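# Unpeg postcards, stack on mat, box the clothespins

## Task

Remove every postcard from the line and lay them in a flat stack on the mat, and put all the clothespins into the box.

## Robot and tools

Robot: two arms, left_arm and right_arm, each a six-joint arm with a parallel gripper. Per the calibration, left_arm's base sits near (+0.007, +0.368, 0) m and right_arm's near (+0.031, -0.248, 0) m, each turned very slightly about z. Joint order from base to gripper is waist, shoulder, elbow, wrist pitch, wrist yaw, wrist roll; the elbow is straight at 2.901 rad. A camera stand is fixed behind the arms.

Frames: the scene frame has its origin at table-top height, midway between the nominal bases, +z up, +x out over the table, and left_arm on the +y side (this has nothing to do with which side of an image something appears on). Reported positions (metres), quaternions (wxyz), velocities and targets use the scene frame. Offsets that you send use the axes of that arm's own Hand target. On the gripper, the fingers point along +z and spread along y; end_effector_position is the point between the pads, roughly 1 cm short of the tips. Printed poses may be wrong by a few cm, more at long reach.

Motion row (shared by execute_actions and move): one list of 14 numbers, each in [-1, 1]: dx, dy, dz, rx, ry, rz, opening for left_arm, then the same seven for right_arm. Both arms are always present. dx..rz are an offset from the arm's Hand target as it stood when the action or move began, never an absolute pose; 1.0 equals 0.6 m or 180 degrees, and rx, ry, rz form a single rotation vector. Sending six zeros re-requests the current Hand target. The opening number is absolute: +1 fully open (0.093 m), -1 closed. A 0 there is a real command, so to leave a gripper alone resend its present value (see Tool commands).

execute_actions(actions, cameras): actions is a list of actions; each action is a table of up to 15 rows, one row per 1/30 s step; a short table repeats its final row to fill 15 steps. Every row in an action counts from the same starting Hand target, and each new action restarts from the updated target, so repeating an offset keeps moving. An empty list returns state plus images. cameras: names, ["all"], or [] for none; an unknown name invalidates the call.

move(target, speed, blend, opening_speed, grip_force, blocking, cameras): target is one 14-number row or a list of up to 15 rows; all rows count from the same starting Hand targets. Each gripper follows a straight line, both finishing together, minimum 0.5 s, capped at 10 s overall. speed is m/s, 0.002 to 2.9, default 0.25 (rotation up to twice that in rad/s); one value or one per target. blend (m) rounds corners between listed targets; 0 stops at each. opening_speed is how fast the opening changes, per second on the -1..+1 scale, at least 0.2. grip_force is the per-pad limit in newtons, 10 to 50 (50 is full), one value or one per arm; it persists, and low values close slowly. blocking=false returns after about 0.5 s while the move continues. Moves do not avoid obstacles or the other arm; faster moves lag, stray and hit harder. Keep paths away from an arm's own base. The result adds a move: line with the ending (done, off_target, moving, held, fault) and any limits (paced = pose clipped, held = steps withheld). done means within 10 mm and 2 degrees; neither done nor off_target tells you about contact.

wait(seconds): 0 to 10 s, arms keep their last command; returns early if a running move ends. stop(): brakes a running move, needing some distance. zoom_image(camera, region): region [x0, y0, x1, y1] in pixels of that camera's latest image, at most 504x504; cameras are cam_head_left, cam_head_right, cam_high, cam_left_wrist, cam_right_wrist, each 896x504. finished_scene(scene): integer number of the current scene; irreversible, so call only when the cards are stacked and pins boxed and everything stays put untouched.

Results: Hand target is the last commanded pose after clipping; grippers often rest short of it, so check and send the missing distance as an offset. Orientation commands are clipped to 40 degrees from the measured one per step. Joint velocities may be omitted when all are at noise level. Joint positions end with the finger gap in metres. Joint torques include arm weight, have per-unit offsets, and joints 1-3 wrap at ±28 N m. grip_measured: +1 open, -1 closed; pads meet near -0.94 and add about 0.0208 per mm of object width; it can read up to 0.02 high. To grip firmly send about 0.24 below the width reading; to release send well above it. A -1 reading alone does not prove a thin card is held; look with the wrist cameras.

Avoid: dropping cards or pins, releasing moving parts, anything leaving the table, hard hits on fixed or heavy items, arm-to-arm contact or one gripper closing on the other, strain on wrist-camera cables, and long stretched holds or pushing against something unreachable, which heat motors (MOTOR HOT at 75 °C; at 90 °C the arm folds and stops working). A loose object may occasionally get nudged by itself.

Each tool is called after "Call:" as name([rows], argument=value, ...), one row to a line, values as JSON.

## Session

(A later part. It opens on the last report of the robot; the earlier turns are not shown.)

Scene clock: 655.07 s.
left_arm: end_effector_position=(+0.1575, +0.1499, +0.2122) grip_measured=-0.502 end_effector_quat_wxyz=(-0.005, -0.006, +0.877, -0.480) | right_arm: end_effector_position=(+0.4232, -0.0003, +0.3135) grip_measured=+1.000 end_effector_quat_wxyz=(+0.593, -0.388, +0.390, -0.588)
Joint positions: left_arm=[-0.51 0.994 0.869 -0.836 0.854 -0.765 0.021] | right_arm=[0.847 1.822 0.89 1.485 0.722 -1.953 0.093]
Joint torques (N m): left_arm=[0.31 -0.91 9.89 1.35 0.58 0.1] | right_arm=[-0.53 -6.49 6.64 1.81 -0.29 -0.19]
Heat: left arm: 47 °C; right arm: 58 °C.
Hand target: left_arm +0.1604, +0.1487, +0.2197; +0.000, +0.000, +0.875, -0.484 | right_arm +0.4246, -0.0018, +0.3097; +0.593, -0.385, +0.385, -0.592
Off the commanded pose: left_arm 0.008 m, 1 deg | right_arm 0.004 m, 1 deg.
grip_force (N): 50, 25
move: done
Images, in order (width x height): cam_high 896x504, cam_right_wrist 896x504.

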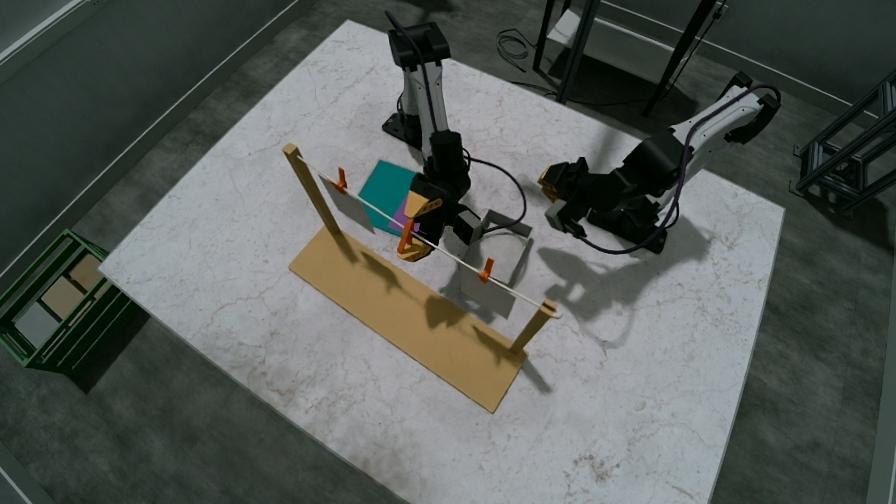

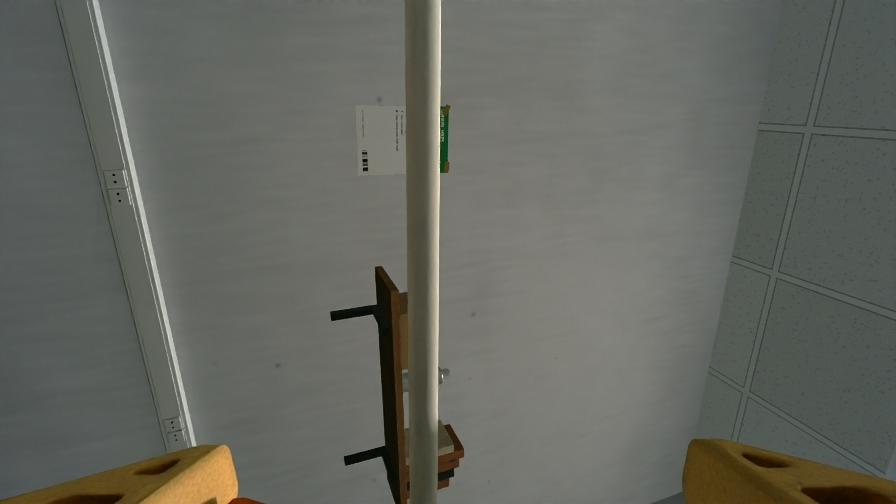

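Call:
move([
  [0,0,0,0,0,0,-0.5,0,-0.0183,0.0081,0,0,0,1],
  [0,0,0,0,0,0,-0.5,0,-0.0488,-0.0603,0,0,0,1],
], speed=0.06, cameras=["cam_right_wrist","cam_high"])

Call:
zoom_image(camera="cam_high", region=[370, 170, 490, 280])

Scene clock: 668.47 s.
left_arm: end_effector_position=(+0.1575, +0.1499, +0.2122) grip_measured=-0.502 end_effector_quat_wxyz=(-0.005, -0.006, +0.877, -0.480) | right_arm: end_effector_position=(+0.3901, +0.0084, +0.3024) grip_measured=+1.000 end_effector_quat_wxyz=(+0.573, -0.421, +0.381, -0.592)
Joint positions: left_arm=[-0.51 0.994 0.869 -0.836 0.854 -0.765 0.021] | right_arm=[0.935 1.761 0.794 1.495 0.787 -2.028 0.093]
Joint torques (N m): left_arm=[0.31 -0.98 9.91 1.35 0.58 0.1] | right_arm=[0.44 -10.25 6.05 2.11 -0.13 -0.17]
Heat: left arm: 47 °C; right arm: 58 °C.
Hand target: left_arm +0.1604, +0.1487, +0.2197; +0.000, +0.000, +0.875, -0.484 | right_arm +0.3797, -0.0019, +0.3217; +0.593, -0.385, +0.385, -0.592
Off the commanded pose: left_arm 0.008 m, 1 deg | right_arm 0.024 m, 5 deg.
grip_force (N): 50, 25
move: off_target (right_arm)
Images, in order (width x height): cam_high 896x504, cam_right_wrist 896x504.

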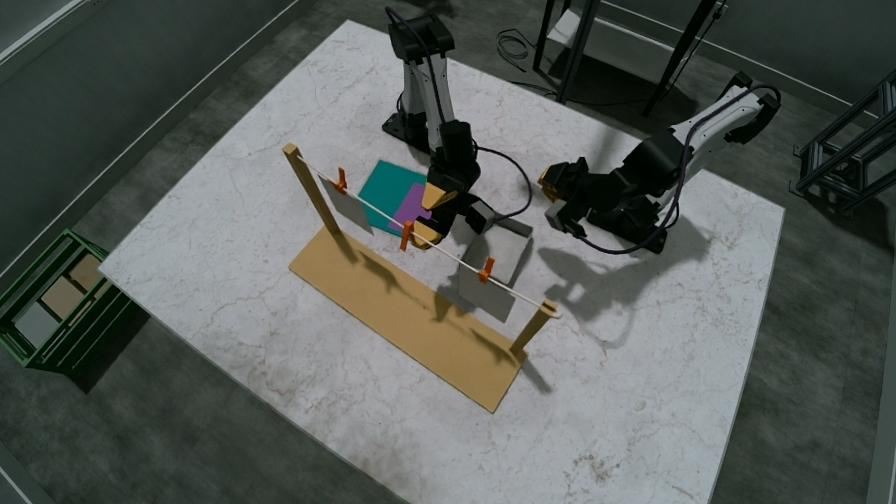

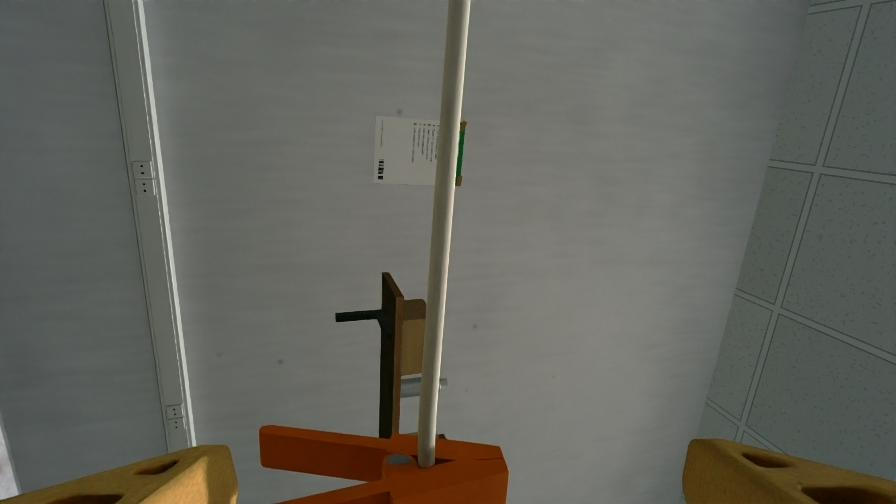

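Scaled by 4.200 from the camera's 896x504 image, which has a finer 1280x720 frame.

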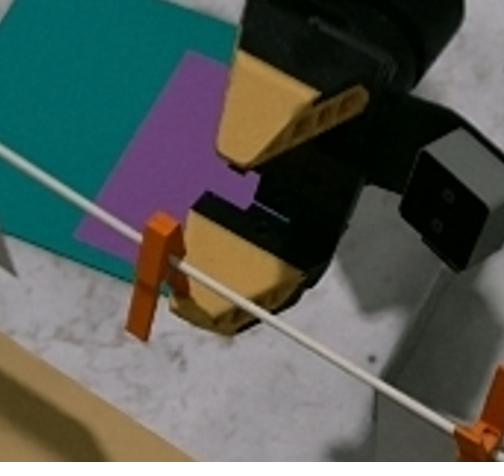

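Call:
move([
  [0,0,0,0,0,0,-0.5,-0.01,0.0447,-0.001,0,0,0,1],
  [0,0,0,0,0,0,-0.5,-0.01,0.0447,-0.13,0,0,0,1],
], speed=[0.06,0.12], cameras=["cam_right_wrist","cam_high"])

Scene clock: 709.70 s.
left_arm: end_effector_position=(+0.1575, +0.1499, +0.2122) grip_measured=-0.502 end_effector_quat_wxyz=(-0.005, -0.006, +0.877, -0.480) | right_arm: end_effector_position=(+0.3262, +0.0137, +0.2464) grip_measured=+1.000 end_effector_quat_wxyz=(+0.542, -0.486, +0.396, -0.560)
Joint positions: left_arm=[-0.51 0.994 0.869 -0.836 0.854 -0.765 0.021] | right_arm=[1.124 1.683 0.57 1.496 0.962 -2.009 0.093]
Joint torques (N m): left_arm=[0.31 -0.96 9.92 1.35 0.58 0.09] | right_arm=[0.43 -8.65 5.5 2.33 -0.09 -0.01]
Heat: left arm: 48 °C; right arm: 55 °C.
Hand target: left_arm +0.1604, +0.1487, +0.2197; +0.000, +0.000, +0.875, -0.484 | right_arm +0.3193, +0.0041, +0.2657; +0.594, -0.385, +0.386, -0.592
Off the commanded pose: left_arm 0.008 m, 1 deg | right_arm 0.022 m, 14 deg.
joint sent to its limit (right arm) — joint 4 (wrist pitch), upper limit. The joint targets are off in orientation, not in position.
grip_force (N): 50, 25
move: off_target (right_arm)
Images, in order (width x height): cam_high 896x504, cam_right_wrist 896x504.

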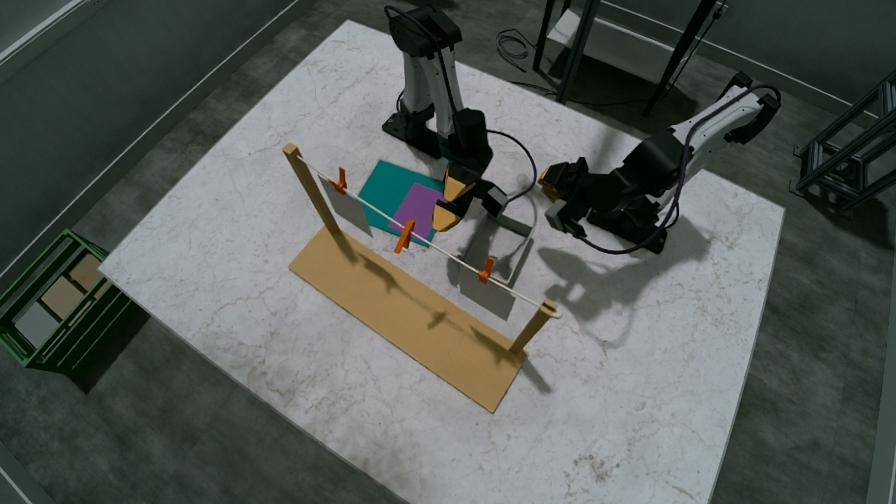

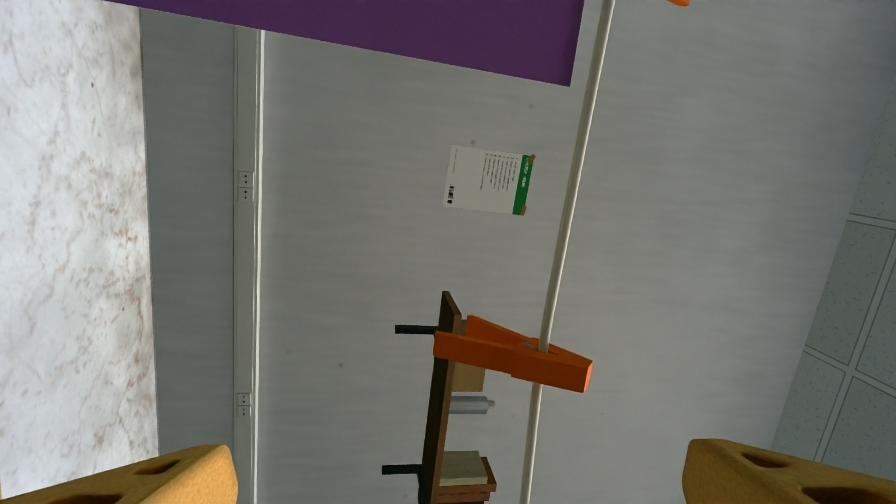

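Call:
zoom_image(camera="cam_right_wrist", region=[410, 290, 620, 420])

Scaled by 2.400 from the camera's 896x504 image, which has a finer 1280x720 frame.

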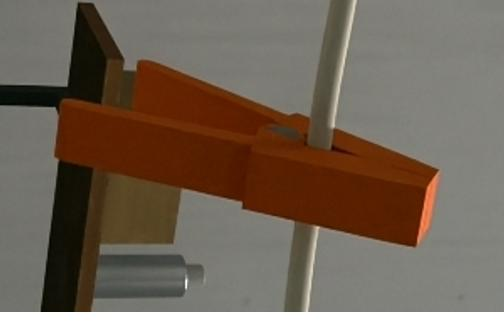

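Call:
move(target=[0,0,0,0,0,0,-0.5,0.007,-0.035,-0.02,-0.104,0.1046,0.4914,0], speed=0.3, cameras=["cam_right_wrist"])

Scene clock: 721.27 s.
left_arm: end_effector_position=(+0.1575, +0.1499, +0.2122) grip_measured=-0.502 end_effector_quat_wxyz=(-0.005, -0.006, +0.877, -0.480) | right_arm: end_effector_position=(+0.3015, -0.0028, +0.2660) grip_measured=+0.002 end_effector_quat_wxyz=(+0.703, -0.011, +0.711, -0.023)
Joint positions: left_arm=[-0.51 0.994 0.869 -0.836 0.854 -0.765 0.021] | right_arm=[1.221 1.354 0.7 0.626 1.196 -0.021 0.045]
Joint torques (N m): left_arm=[0.28 -0.94 9.89 1.35 0.58 0.1] | right_arm=[0.46 -6.71 10.47 1.39 -0.09 0]
Heat: left arm: 48 °C; right arm: 55 °C.
Hand target: left_arm +0.1604, +0.1487, +0.2197; +0.000, +0.000, +0.875, -0.484 | right_arm +0.2999, -0.0001, +0.2798; +0.707, +0.000, +0.707, -0.001
Off the commanded pose: left_arm 0.008 m, 1 deg | right_arm 0.014 m, 3 deg.
grip_force (N): 50, 25
move: off_target (right_arm)
Images, in order (width x height): cam_right_wrist 896x504.

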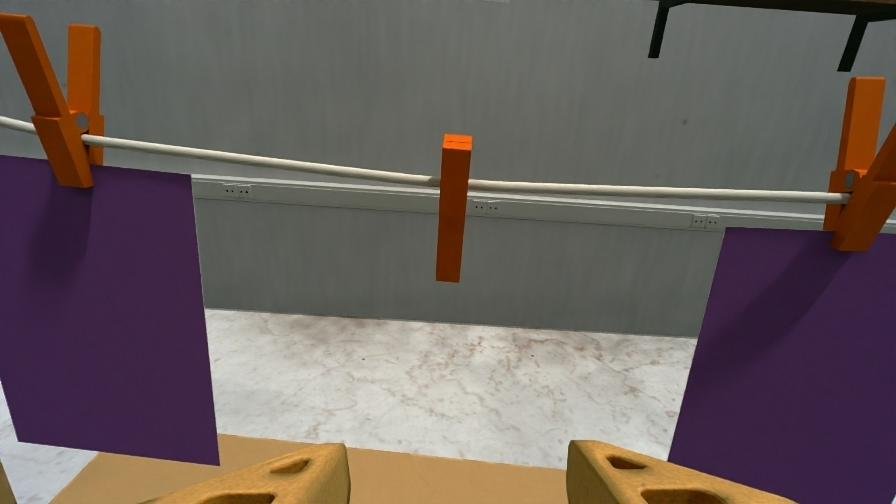

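Call:
move(target=[0,0,0,0,0,0,-0.5,-0.025,-0.005,0.085,0,0,0,0], speed=0.15, cameras=["cam_right_wrist"])

Scene clock: 726.37 s.
left_arm: end_effector_position=(+0.1575, +0.1499, +0.2122) grip_measured=-0.502 end_effector_quat_wxyz=(-0.005, -0.006, +0.877, -0.480) | right_arm: end_effector_position=(+0.3470, -0.0078, +0.2927) grip_measured=+0.002 end_effector_quat_wxyz=(+0.708, -0.002, +0.706, -0.007)
Joint positions: left_arm=[-0.51 0.994 0.869 -0.836 0.854 -0.765 0.021] | right_arm=[1.063 1.381 0.813 0.574 1.029 -0.018 0.045]
Joint torques (N m): left_arm=[0.32 -0.91 9.88 1.35 0.58 0.1] | right_arm=[-0.34 -3.93 10.84 1.5 -0.11 0.01]
Heat: left arm: 49 °C; right arm: 57 °C.
Hand target: left_arm +0.1604, +0.1487, +0.2197; +0.000, +0.000, +0.875, -0.484 | right_arm +0.3508, -0.0031, +0.2949; +0.707, +0.000, +0.707, +0.000
Off the commanded pose: left_arm 0.008 m, 1 deg | right_arm 0.006 m, 1 deg.
grip_force (N): 50, 25
move: done
Images, in order (width x height): cam_right_wrist 896x504.

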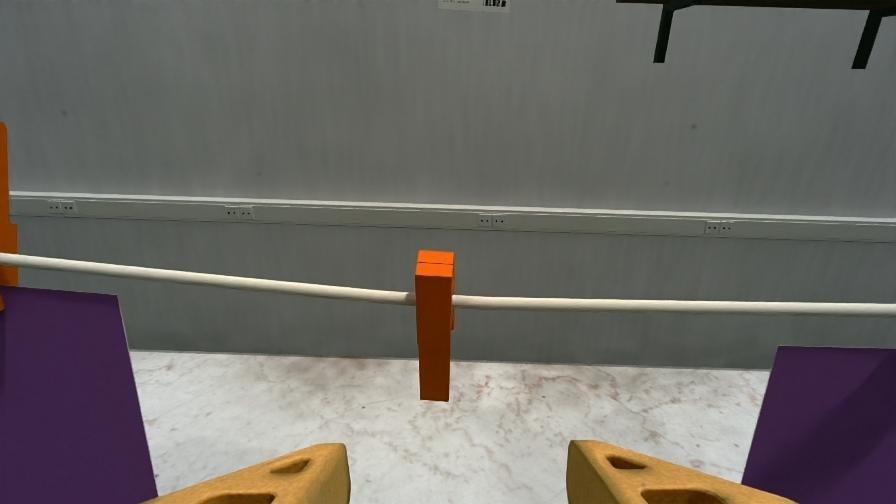

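Call:
move([
  [0,0,0,0,0,0,-0.5,0.015,0.01,0.04,0,0,0,0],
  [0,0,0,0,0,0,-0.5,0.015,0.01,0.095,0,0,0,0],
], speed=0.08, blend=[0.01,0], cameras=["cam_right_wrist","cam_high"])

Call:
zoom_image(camera="cam_high", region=[370, 170, 490, 280])

Scene clock: 731.40 s.
left_arm: end_effector_position=(+0.1575, +0.1499, +0.2122) grip_measured=-0.502 end_effector_quat_wxyz=(-0.005, -0.006, +0.877, -0.480) | right_arm: end_effector_position=(+0.4028, -0.0018, +0.2811) grip_measured=+0.002 end_effector_quat_wxyz=(+0.703, -0.008, +0.711, -0.013)
Joint positions: left_arm=[-0.51 0.994 0.869 -0.836 0.854 -0.765 0.021] | right_arm=[0.924 1.541 0.922 0.603 0.889 -0.017 0.045]
Joint torques (N m): left_arm=[0.31 -0.9 9.89 1.35 0.58 0.1] | right_arm=[-0.4 -5.24 10.85 1.8 -0.1 0.01]
Heat: left arm: 49 °C; right arm: 58 °C.
Hand target: left_arm +0.1604, +0.1487, +0.2197; +0.000, +0.000, +0.875, -0.484 | right_arm +0.4078, +0.0028, +0.2859; +0.707, +0.000, +0.707, +0.000
Off the commanded pose: left_arm 0.008 m, 1 deg | right_arm 0.008 m, 2 deg.
grip_force (N): 50, 25
move: done
Images, in order (width x height): cam_high 896x504, cam_right_wrist 896x504.

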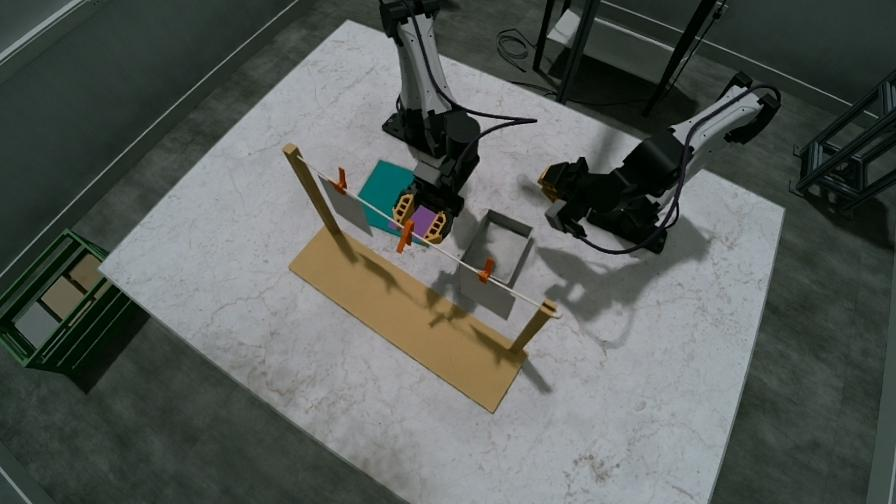

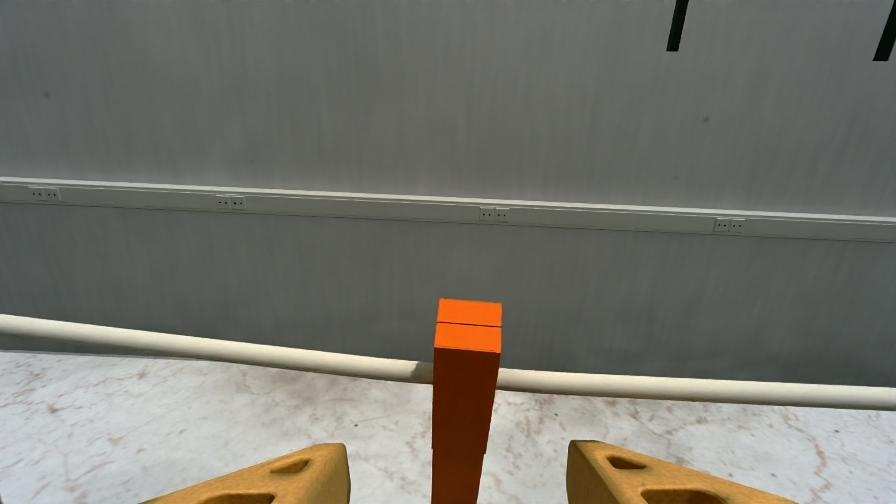

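Scaled by 4.200 from the camera's 896x504 image, which has a finer 1280x720 frame.

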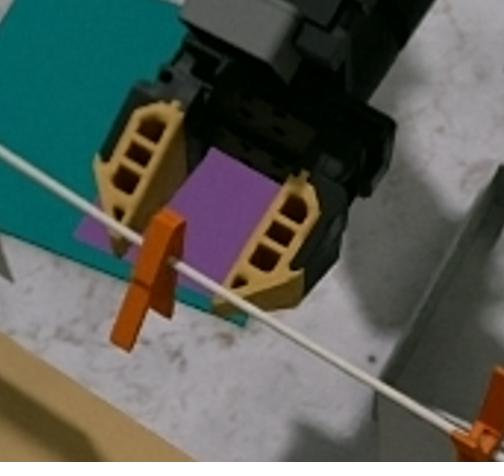

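Call:
move([
  [0,0,0,0,0,0,-0.5,0,0.003,0.013,0,0,0,-0.4],
  [0,0,0,0,0,0,-0.5,0,0.003,0.013,0,0,0,-1],
], speed=0.08, opening_speed=0.6, cameras=["cam_right_wrist"])

Call:
zoom_image(camera="cam_right_wrist", region=[340, 280, 580, 504])

Scene clock: 739.43 s.
left_arm: end_effector_position=(+0.1575, +0.1499, +0.2122) grip_measured=-0.502 end_effector_quat_wxyz=(-0.005, -0.006, +0.877, -0.480) | right_arm: end_effector_position=(+0.4114, -0.0020, +0.2820) grip_measured=-0.799 end_effector_quat_wxyz=(+0.704, -0.003, +0.710, -0.014)
Joint positions: left_arm=[-0.51 0.994 0.869 -0.836 0.854 -0.765 0.021] | right_arm=[0.906 1.565 0.946 0.606 0.879 -0.015 0.007]
Joint torques (N m): left_arm=[0.31 -0.92 9.89 1.34 0.58 0.1] | right_arm=[-0.09 -5.44 10.84 1.78 -0.15 -0.03]
Heat: left arm: 49 °C; right arm: 59 °C.
Hand target: left_arm +0.1604, +0.1487, +0.2197; +0.000, +0.000, +0.875, -0.484 | right_arm +0.4156, +0.0046, +0.2860; +0.707, +0.000, +0.707, -0.001
Off the commanded pose: left_arm 0.008 m, 1 deg | right_arm 0.009 m, 2 deg.
grip_force (N): 50, 25
move: done
Images, in order (width x height): cam_right_wrist 896x504.

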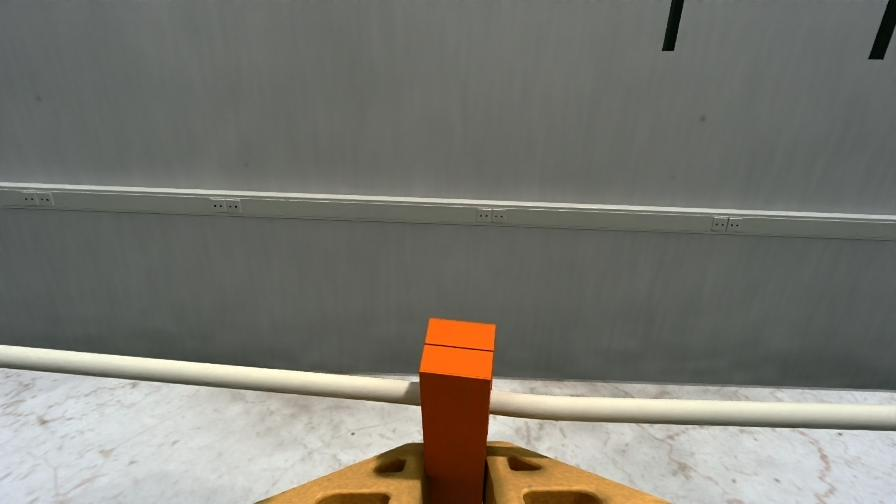

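Scaled by 2.100 from the camera's 896x504 image, which has a finer 1280x720 frame.

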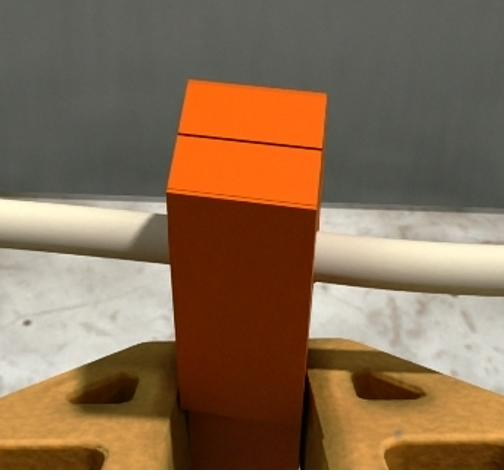

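Call:
move(target=[0,0,0,0,0,0,-0.5,0.03,0,0,0,0,0,-1], speed=0.05, cameras=["cam_right_wrist"])

Scene clock: 741.87 s.
left_arm: end_effector_position=(+0.1575, +0.1499, +0.2122) grip_measured=-0.502 end_effector_quat_wxyz=(-0.005, -0.006, +0.877, -0.480) | right_arm: end_effector_position=(+0.4133, -0.0017, +0.2802) grip_measured=-0.808 end_effector_quat_wxyz=(+0.713, +0.013, +0.701, -0.007)
Joint positions: left_arm=[-0.51 0.994 0.869 -0.836 0.854 -0.765 0.021] | right_arm=[0.906 1.59 0.933 0.682 0.89 -0.011 0.006]
Joint torques (N m): left_arm=[0.29 -0.96 9.88 1.34 0.58 0.09] | right_arm=[-0.06 -5.26 7.47 1.75 -0.28 -0.04]
Heat: left arm: 49 °C; right arm: 59 °C.
Hand target: left_arm +0.1604, +0.1487, +0.2197; +0.000, +0.000, +0.875, -0.484 | right_arm +0.4156, +0.0046, +0.2679; +0.707, +0.000, +0.707, -0.001
Off the commanded pose: left_arm 0.008 m, 1 deg | right_arm 0.014 m, 2 deg.
grip_force (N): 50, 25
move: off_target (right_arm)
Images, in order (width x height): cam_right_wrist 896x504.

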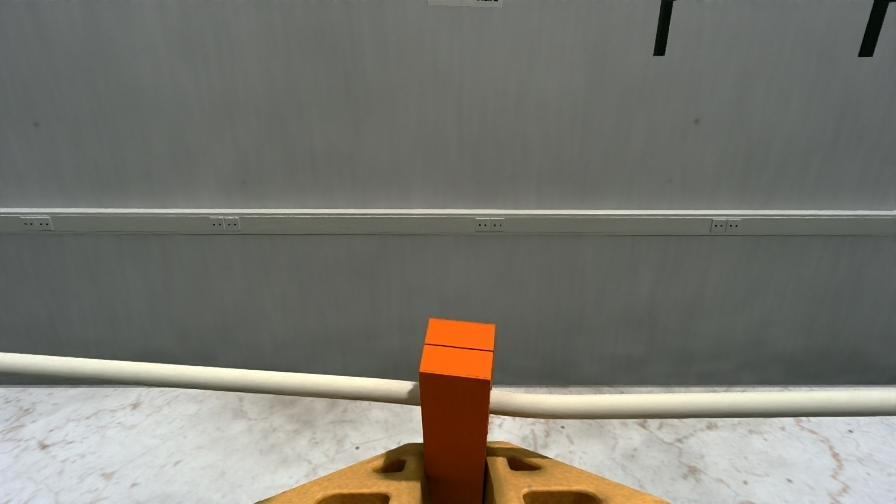

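Call:
move(target=[0,0,0,0,0,0,-0.5,0.02,0,0,0,0,0,-1], speed=0.05, cameras=["cam_right_wrist"])

Scene clock: 744.43 s.
left_arm: end_effector_position=(+0.1575, +0.1499, +0.2122) grip_measured=-0.502 end_effector_quat_wxyz=(-0.005, -0.006, +0.877, -0.480) | right_arm: end_effector_position=(+0.4132, -0.0016, +0.2749) grip_measured=-0.808 end_effector_quat_wxyz=(+0.719, +0.019, +0.695, +0.001)
Joint positions: left_arm=[-0.51 0.994 0.869 -0.836 0.854 -0.765 0.021] | right_arm=[0.906 1.608 0.908 0.752 0.889 -0.011 0.006]
Joint torques (N m): left_arm=[0.29 -0.92 9.89 1.35 0.58 0.1] | right_arm=[-0.08 -5.04 6.84 1.57 -0.28 -0.04]
Heat: left arm: 49 °C; right arm: 59 °C.
Hand target: left_arm +0.1604, +0.1487, +0.2197; +0.000, +0.000, +0.875, -0.484 | right_arm +0.4156, +0.0046, +0.2559; +0.707, +0.000, +0.707, -0.001
Off the commanded pose: left_arm 0.008 m, 1 deg | right_arm 0.020 m, 3 deg.
grip_force (N): 50, 25
move: off_target (right_arm)
Images, in order (width x height): cam_right_wrist 896x504.

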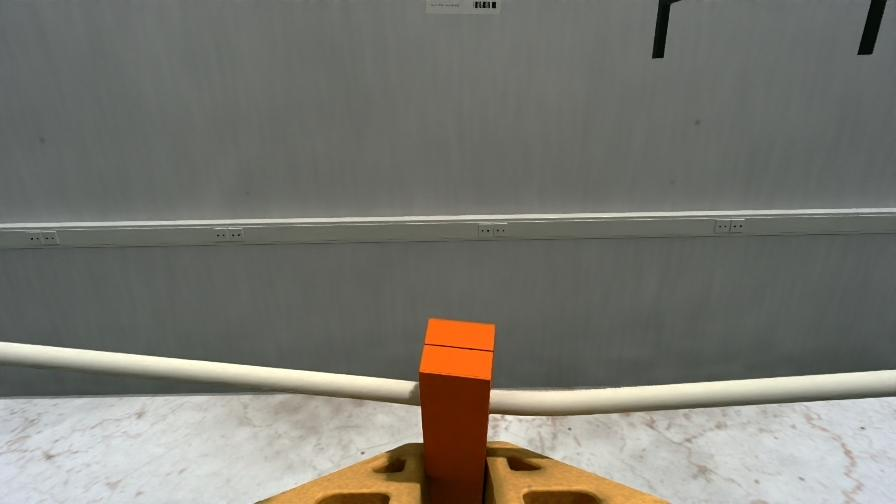

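Call:
move(target=[0,0,0,0,0,0,-0.5,0.025,0,0,0,0,0,-1], speed=0.05, cameras=["cam_right_wrist"])

Scene clock: 746.87 s.
left_arm: end_effector_position=(+0.1575, +0.1499, +0.2122) grip_measured=-0.502 end_effector_quat_wxyz=(-0.005, -0.006, +0.877, -0.480) | right_arm: end_effector_position=(+0.4128, -0.0014, +0.2708) grip_measured=-0.808 end_effector_quat_wxyz=(+0.728, +0.029, +0.685, +0.014)
Joint positions: left_arm=[-0.51 0.994 0.869 -0.836 0.854 -0.765 0.021] | right_arm=[0.906 1.63 0.879 0.846 0.884 -0.011 0.006]
Joint torques (N m): left_arm=[0.32 -0.92 9.94 1.35 0.58 0.1] | right_arm=[-0.08 -4.42 5.96 1.31 -0.26 -0.04]
Heat: left arm: 49 °C; right arm: 59 °C.
Hand target: left_arm +0.1604, +0.1487, +0.2197; +0.000, +0.000, +0.875, -0.484 | right_arm +0.4156, +0.0045, +0.2408; +0.707, +0.000, +0.707, -0.001
Off the commanded pose: left_arm 0.008 m, 1 deg | right_arm 0.031 m, 5 deg.
grip_force (N): 50, 25
move: off_target (right_arm)
Images, in order (width x height): cam_right_wrist 896x504.

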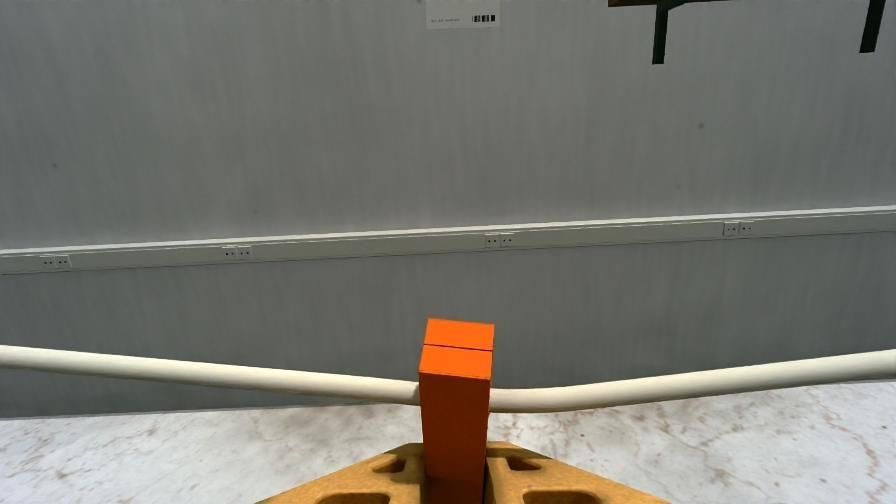

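Call:
move(target=[0,0,0,0,0,0,-0.5,0.035,0,0,0,0,0,-1], speed=0.05, cameras=["cam_right_wrist","cam_high"])

Scene clock: 760.77 s.
left_arm: end_effector_position=(+0.1575, +0.1499, +0.2122) grip_measured=-0.502 end_effector_quat_wxyz=(-0.005, -0.006, +0.877, -0.480) | right_arm: end_effector_position=(+0.4116, -0.0006, +0.2668) grip_measured=-0.808 end_effector_quat_wxyz=(+0.742, +0.043, +0.668, +0.037)
Joint positions: left_arm=[-0.51 0.994 0.869 -0.836 0.854 -0.765 0.021] | right_arm=[0.906 1.665 0.841 0.987 0.871 -0.011 0.006]
Joint torques (N m): left_arm=[0.31 -0.94 9.88 1.35 0.59 0.1] | right_arm=[-0.05 -3.64 4.66 0.83 -0.16 -0.07]
Heat: left arm: 49 °C; right arm: 58 °C.
Hand target: left_arm +0.1604, +0.1487, +0.2197; +0.000, +0.000, +0.875, -0.484 | right_arm +0.4157, +0.0046, +0.2200; +0.707, +0.000, +0.707, +0.000
Off the commanded pose: left_arm 0.008 m, 1 deg | right_arm 0.047 m, 9 deg.
grip_force (N): 50, 25
move: off_target (right_arm)
Images, in order (width x height): cam_high 896x504, cam_right_wrist 896x504.

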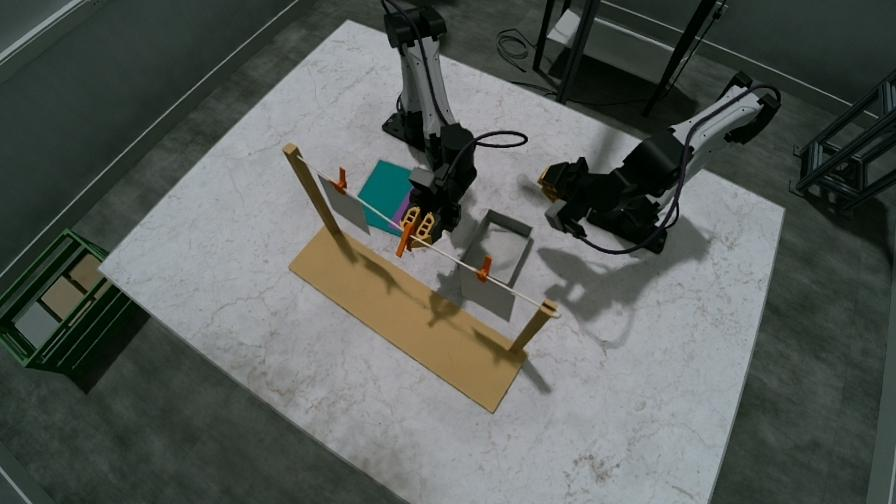

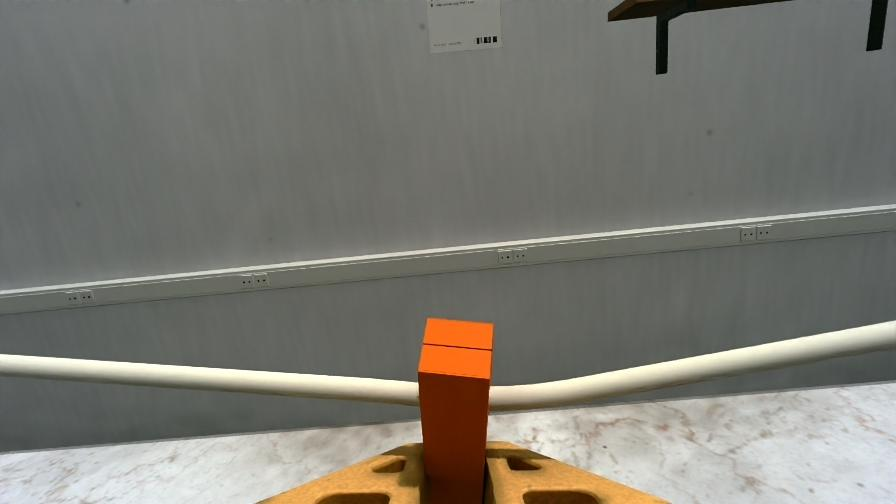

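Call:
move(target=[0,0,0,0,0,0,-0.5,-0.108,-0.008,-0.006,0,0,0,-1], speed=0.06, cameras=["cam_right_wrist"])

Scene clock: 787.73 s.
left_arm: end_effector_position=(+0.1575, +0.1499, +0.2122) grip_measured=-0.502 end_effector_quat_wxyz=(-0.005, -0.006, +0.877, -0.480) | right_arm: end_effector_position=(+0.4121, -0.0021, +0.2746) grip_measured=-0.808 end_effector_quat_wxyz=(+0.707, +0.003, +0.707, -0.012)
Joint positions: left_arm=[-0.51 0.994 0.869 -0.836 0.854 -0.765 0.021] | right_arm=[0.906 1.584 0.924 0.658 0.884 -0.012 0.006]
Joint torques (N m): left_arm=[0.27 -0.92 9.88 1.34 0.58 0.09] | right_arm=[-0.18 -8.96 10.35 1.37 -0.22 -0.07]
Heat: left arm: 50 °C; right arm: 55 °C.
Hand target: left_arm +0.1604, +0.1487, +0.2197; +0.000, +0.000, +0.875, -0.484 | right_arm +0.4120, -0.0002, +0.2847; +0.707, +0.000, +0.707, -0.001
Off the commanded pose: left_arm 0.008 m, 1 deg | right_arm 0.010 m, 1 deg.
grip_force (N): 50, 25
move: done
Images, in order (width x height): cam_right_wrist 896x504.

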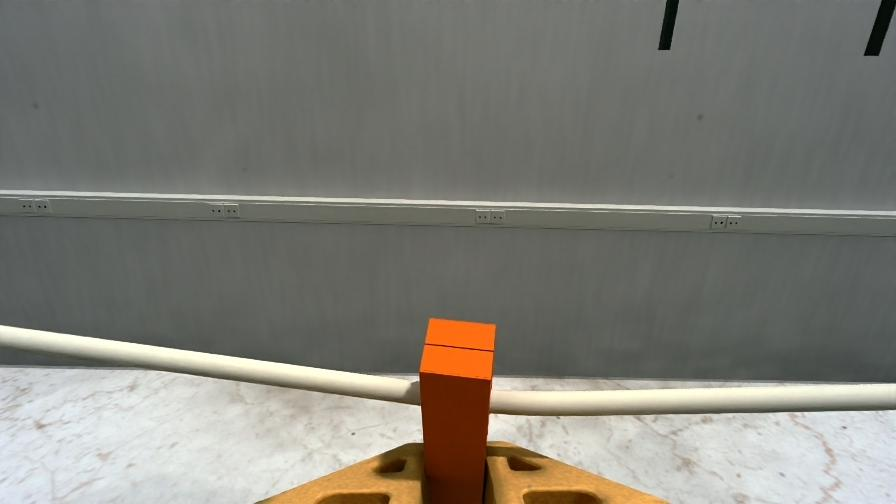

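Call:
move(target=[0,0,0,0,0,0,-0.5,0,0,0,0,0,0,-0.3], speed=0.1)

Call:
move(target=[0,0,0,0,0,0,-0.5,0,0,-0.2,0,0,0,-0.3], speed=0.2, cameras=["cam_high","cam_head_right","cam_right_wrist"])

Scene clock: 836.87 s.
left_arm: end_effector_position=(+0.1575, +0.1499, +0.2122) grip_measured=-0.502 end_effector_quat_wxyz=(-0.005, -0.006, +0.877, -0.480) | right_arm: end_effector_position=(+0.4121, -0.0004, +0.2703) grip_measured=-0.302 end_effector_quat_wxyz=(+0.701, -0.007, +0.713, -0.015)
Joint positions: left_arm=[-0.51 0.994 0.869 -0.836 0.854 -0.765 0.021] | right_arm=[0.906 1.584 0.924 0.635 0.873 -0.012 0.031]
Joint torques (N m): left_arm=[0.28 -0.94 9.92 1.35 0.59 0.09] | right_arm=[-0.2 -9.05 10.3 1.58 -0.1 -0.05]
Heat: left arm: 50 °C; right arm: 65 °C.
Hand target: left_arm +0.1604, +0.1487, +0.2197; +0.000, +0.000, +0.875, -0.484 | right_arm +0.4120, -0.0002, +0.2847; +0.707, +0.000, +0.707, -0.001
Off the commanded pose: left_arm 0.008 m, 1 deg | right_arm 0.014 m, 2 deg.
grip_force (N): 50, 25
move: off_target (right_arm)

Scene clock: 838.30 s.
left_arm: end_effector_position=(+0.1575, +0.1499, +0.2122) grip_measured=-0.502 end_effector_quat_wxyz=(-0.005, -0.006, +0.877, -0.480) | right_arm: end_effector_position=(+0.2949, +0.0044, +0.2844) grip_measured=-0.302 end_effector_quat_wxyz=(+0.708, -0.003, +0.706, -0.001)
Joint positions: left_arm=[-0.51 0.994 0.869 -0.836 0.854 -0.765 0.021] | right_arm=[1.249 1.335 0.744 0.598 1.204 -0.012 0.031]
Joint torques (N m): left_arm=[0.28 -0.94 9.88 1.36 0.57 0.1] | right_arm=[0.42 -6.56 7.27 1.39 0.08 -0.07]
Heat: left arm: 50 °C; right arm: 64 °C.
Hand target: left_arm +0.1604, +0.1487, +0.2197; +0.000, +0.000, +0.875, -0.484 | right_arm +0.2920, -0.0001, +0.2846; +0.707, +0.000, +0.707, -0.001
Off the commanded pose: left_arm 0.008 m, 1 deg | right_arm 0.005 m, 0 deg.
grip_force (N): 50, 25
move: done
Images, in order (width x height): cam_head_right 896x504, cam_high 896x504, cam_right_wrist 896x504.

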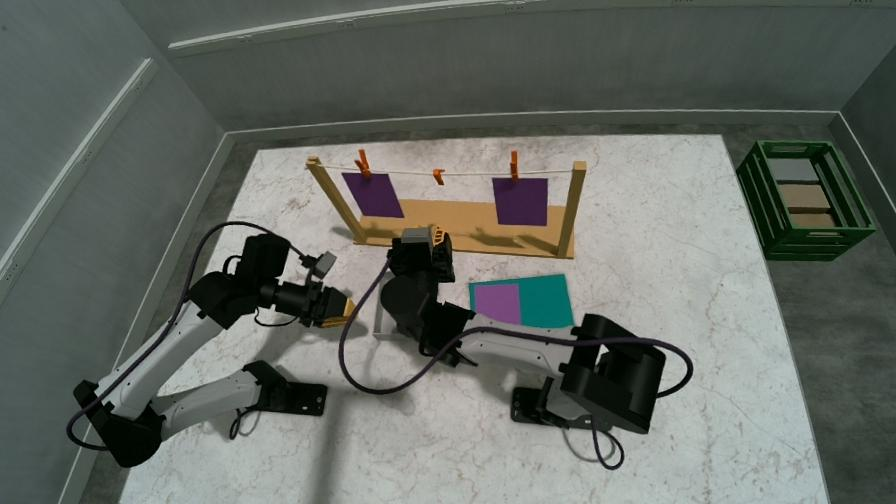

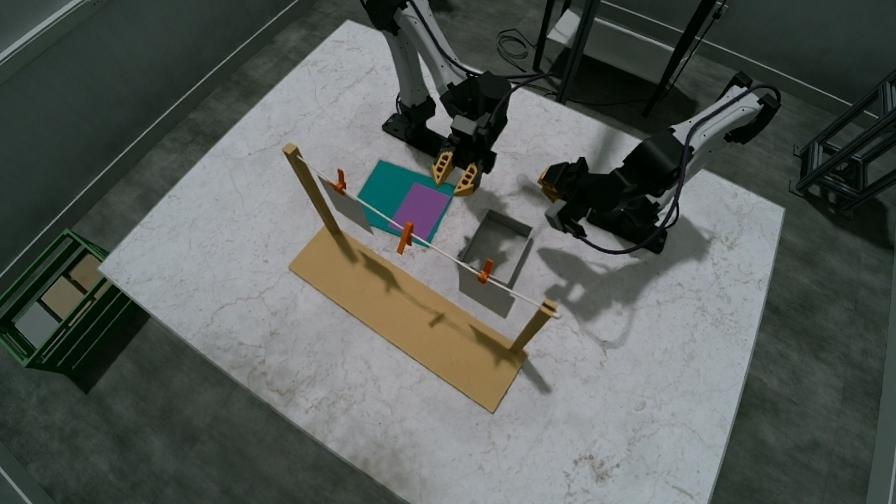

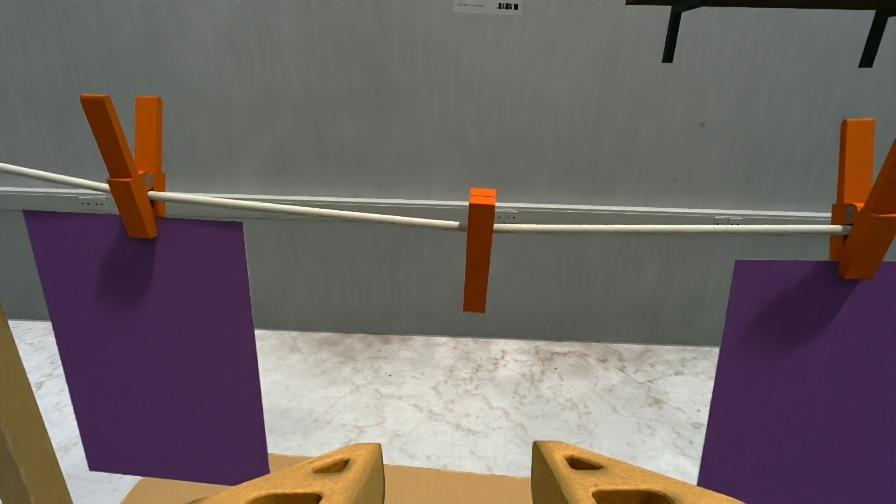

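Call:
move(target=[0,0,0,0,0,0,-0.5,-0.192,-0.333,0.03,0,0.194,0,-0.3], speed=0.2)

Call:
move(target=[-0.2917,0.0,0.0,-0.0562,-0.312,0.3917,0.4,0,0,0,0,0,0,-0.3], speed=0.2, cameras=["cam_high","cam_head_right","cam_left_wrist"])

Scene clock: 852.87 s.
left_arm: end_effector_position=(+0.1575, +0.1499, +0.2122) grip_measured=-0.502 end_effector_quat_wxyz=(-0.005, -0.006, +0.877, -0.480) | right_arm: end_effector_position=(+0.3104, -0.1998, +0.3973) grip_measured=-0.302 end_effector_quat_wxyz=(+0.465, +0.005, +0.886, -0.001)
Joint positions: left_arm=[-0.51 0.994 0.869 -0.836 0.854 -0.765 0.021] | right_arm=[0.376 1.159 1.721 -1.195 0.28 0.203 0.031]
Joint torques (N m): left_arm=[0.34 -0.91 9.87 1.35 0.59 0.09] | right_arm=[-0.4 -0.95 8.85 1.59 -0.03 -0.27]
Heat: left arm: 51 °C; right arm: 63 °C.
Hand target: left_arm +0.1604, +0.1487, +0.2197; +0.000, +0.000, +0.875, -0.484 | right_arm +0.3099, -0.1998, +0.4000; +0.462, +0.000, +0.887, +0.000
Off the commanded pose: left_arm 0.008 m, 1 deg | right_arm 0.003 m, 1 deg.
grip_force (N): 50, 25
move: done

Scene clock: 857.80 s.
left_arm: end_effector_position=(+0.3320, +0.1451, +0.2221) grip_measured=+0.398 end_effector_quat_wxyz=(+0.646, +0.272, +0.654, -0.284) | right_arm: end_effector_position=(+0.3104, -0.1997, +0.3972) grip_measured=-0.302 end_effector_quat_wxyz=(+0.464, +0.005, +0.886, -0.001)
Joint positions: left_arm=[-0.494 1.309 0.454 0.851 0.358 -0.018 0.064] | right_arm=[0.376 1.159 1.721 -1.195 0.279 0.203 0.031]
Joint torques (N m): left_arm=[0.36 -2.82 6.74 2.33 -0.1 0.1] | right_arm=[-0.4 -0.95 8.9 1.59 -0.01 -0.26]
Heat: left arm: 50 °C; right arm: 63 °C.
Hand target: left_arm +0.3354, +0.1487, +0.2200; +0.654, +0.270, +0.653, -0.271 | right_arm +0.3099, -0.1998, +0.4000; +0.462, +0.000, +0.887, +0.000
Off the commanded pose: left_arm 0.005 m, 2 deg | right_arm 0.003 m, 1 deg.
grip_force (N): 50, 25
move: done
Images, in order (width x height): cam_head_right 896x504, cam_high 896x504, cam_left_wrist 896x504.

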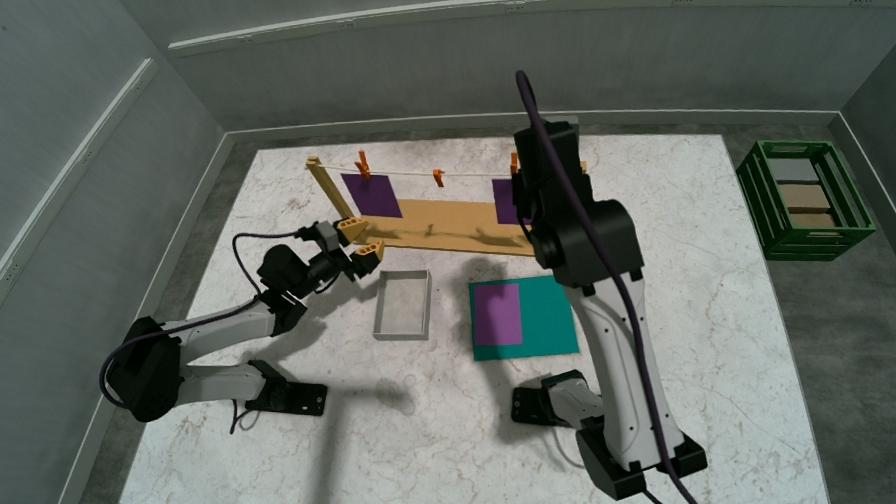

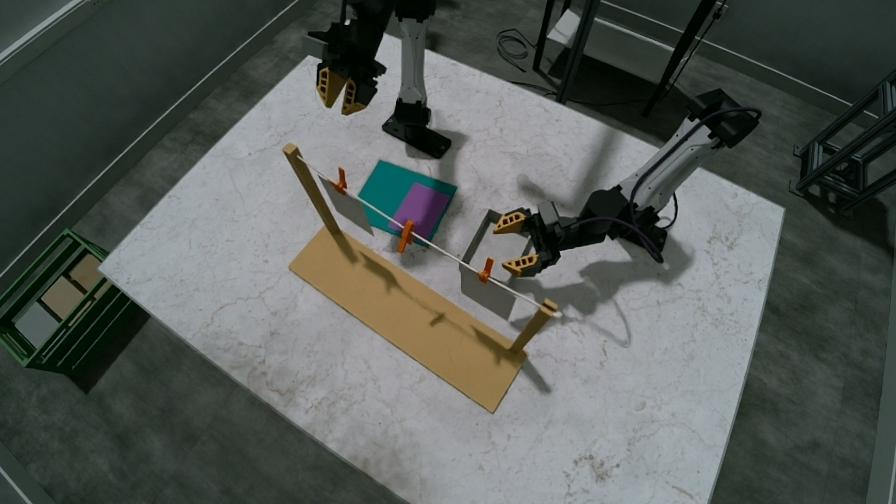

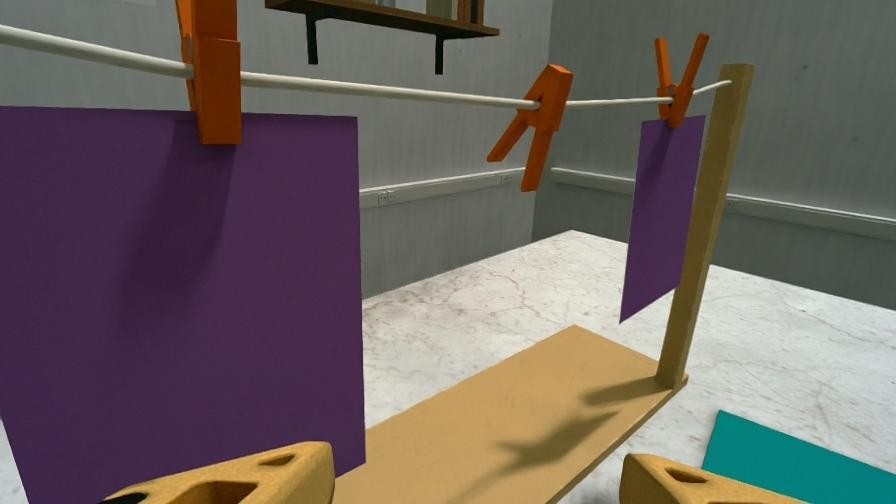

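Call:
move(target=[0,-0.24,0.24,0,0,0,0.4,0,0,0,0,0,0,-0.3], speed=0.2, cameras=["cam_high","cam_left_wrist"])

Scene clock: 862.73 s.
left_arm: end_effector_position=(+0.3290, -0.0533, +0.2221) grip_measured=+0.398 end_effector_quat_wxyz=(+0.651, +0.272, +0.649, -0.285) | right_arm: end_effector_position=(+0.3104, -0.1997, +0.3972) grip_measured=-0.302 end_effector_quat_wxyz=(+0.464, +0.005, +0.886, -0.001)
Joint positions: left_arm=[-1.012 1.823 0.948 0.884 -0.158 -0.014 0.064] | right_arm=[0.376 1.159 1.721 -1.195 0.279 0.203 0.031]
Joint torques (N m): left_arm=[-0.02 -6.71 9.36 2 -0.15 0.07] | right_arm=[-0.4 -0.92 8.88 1.58 0.01 -0.26]
Heat: left arm: 50 °C; right arm: 63 °C.
Hand target: left_arm +0.3353, -0.0550, +0.2202; +0.654, +0.270, +0.653, -0.271 | right_arm +0.3099, -0.1998, +0.4000; +0.462, +0.000, +0.887, +0.000
Off the commanded pose: left_arm 0.007 m, 2 deg | right_arm 0.003 m, 1 deg.
grip_force (N): 50, 25
move: done
Images, in order (width x height): cam_high 896x504, cam_left_wrist 896x504.

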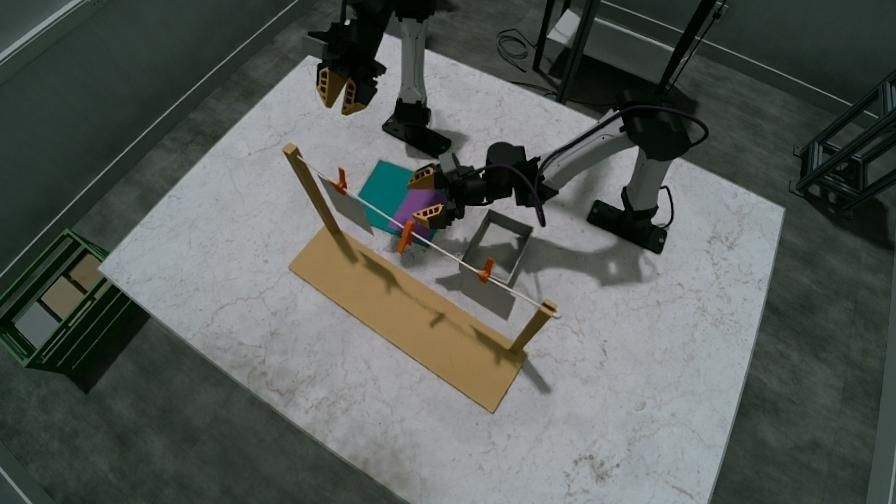

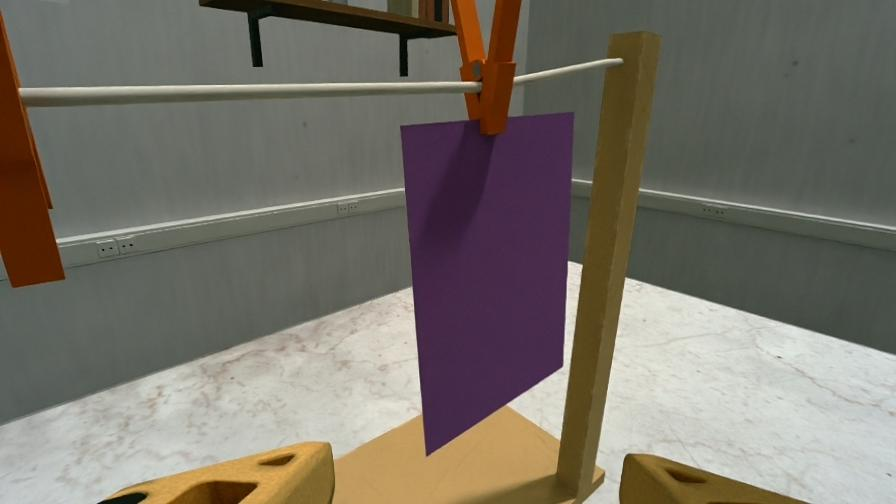

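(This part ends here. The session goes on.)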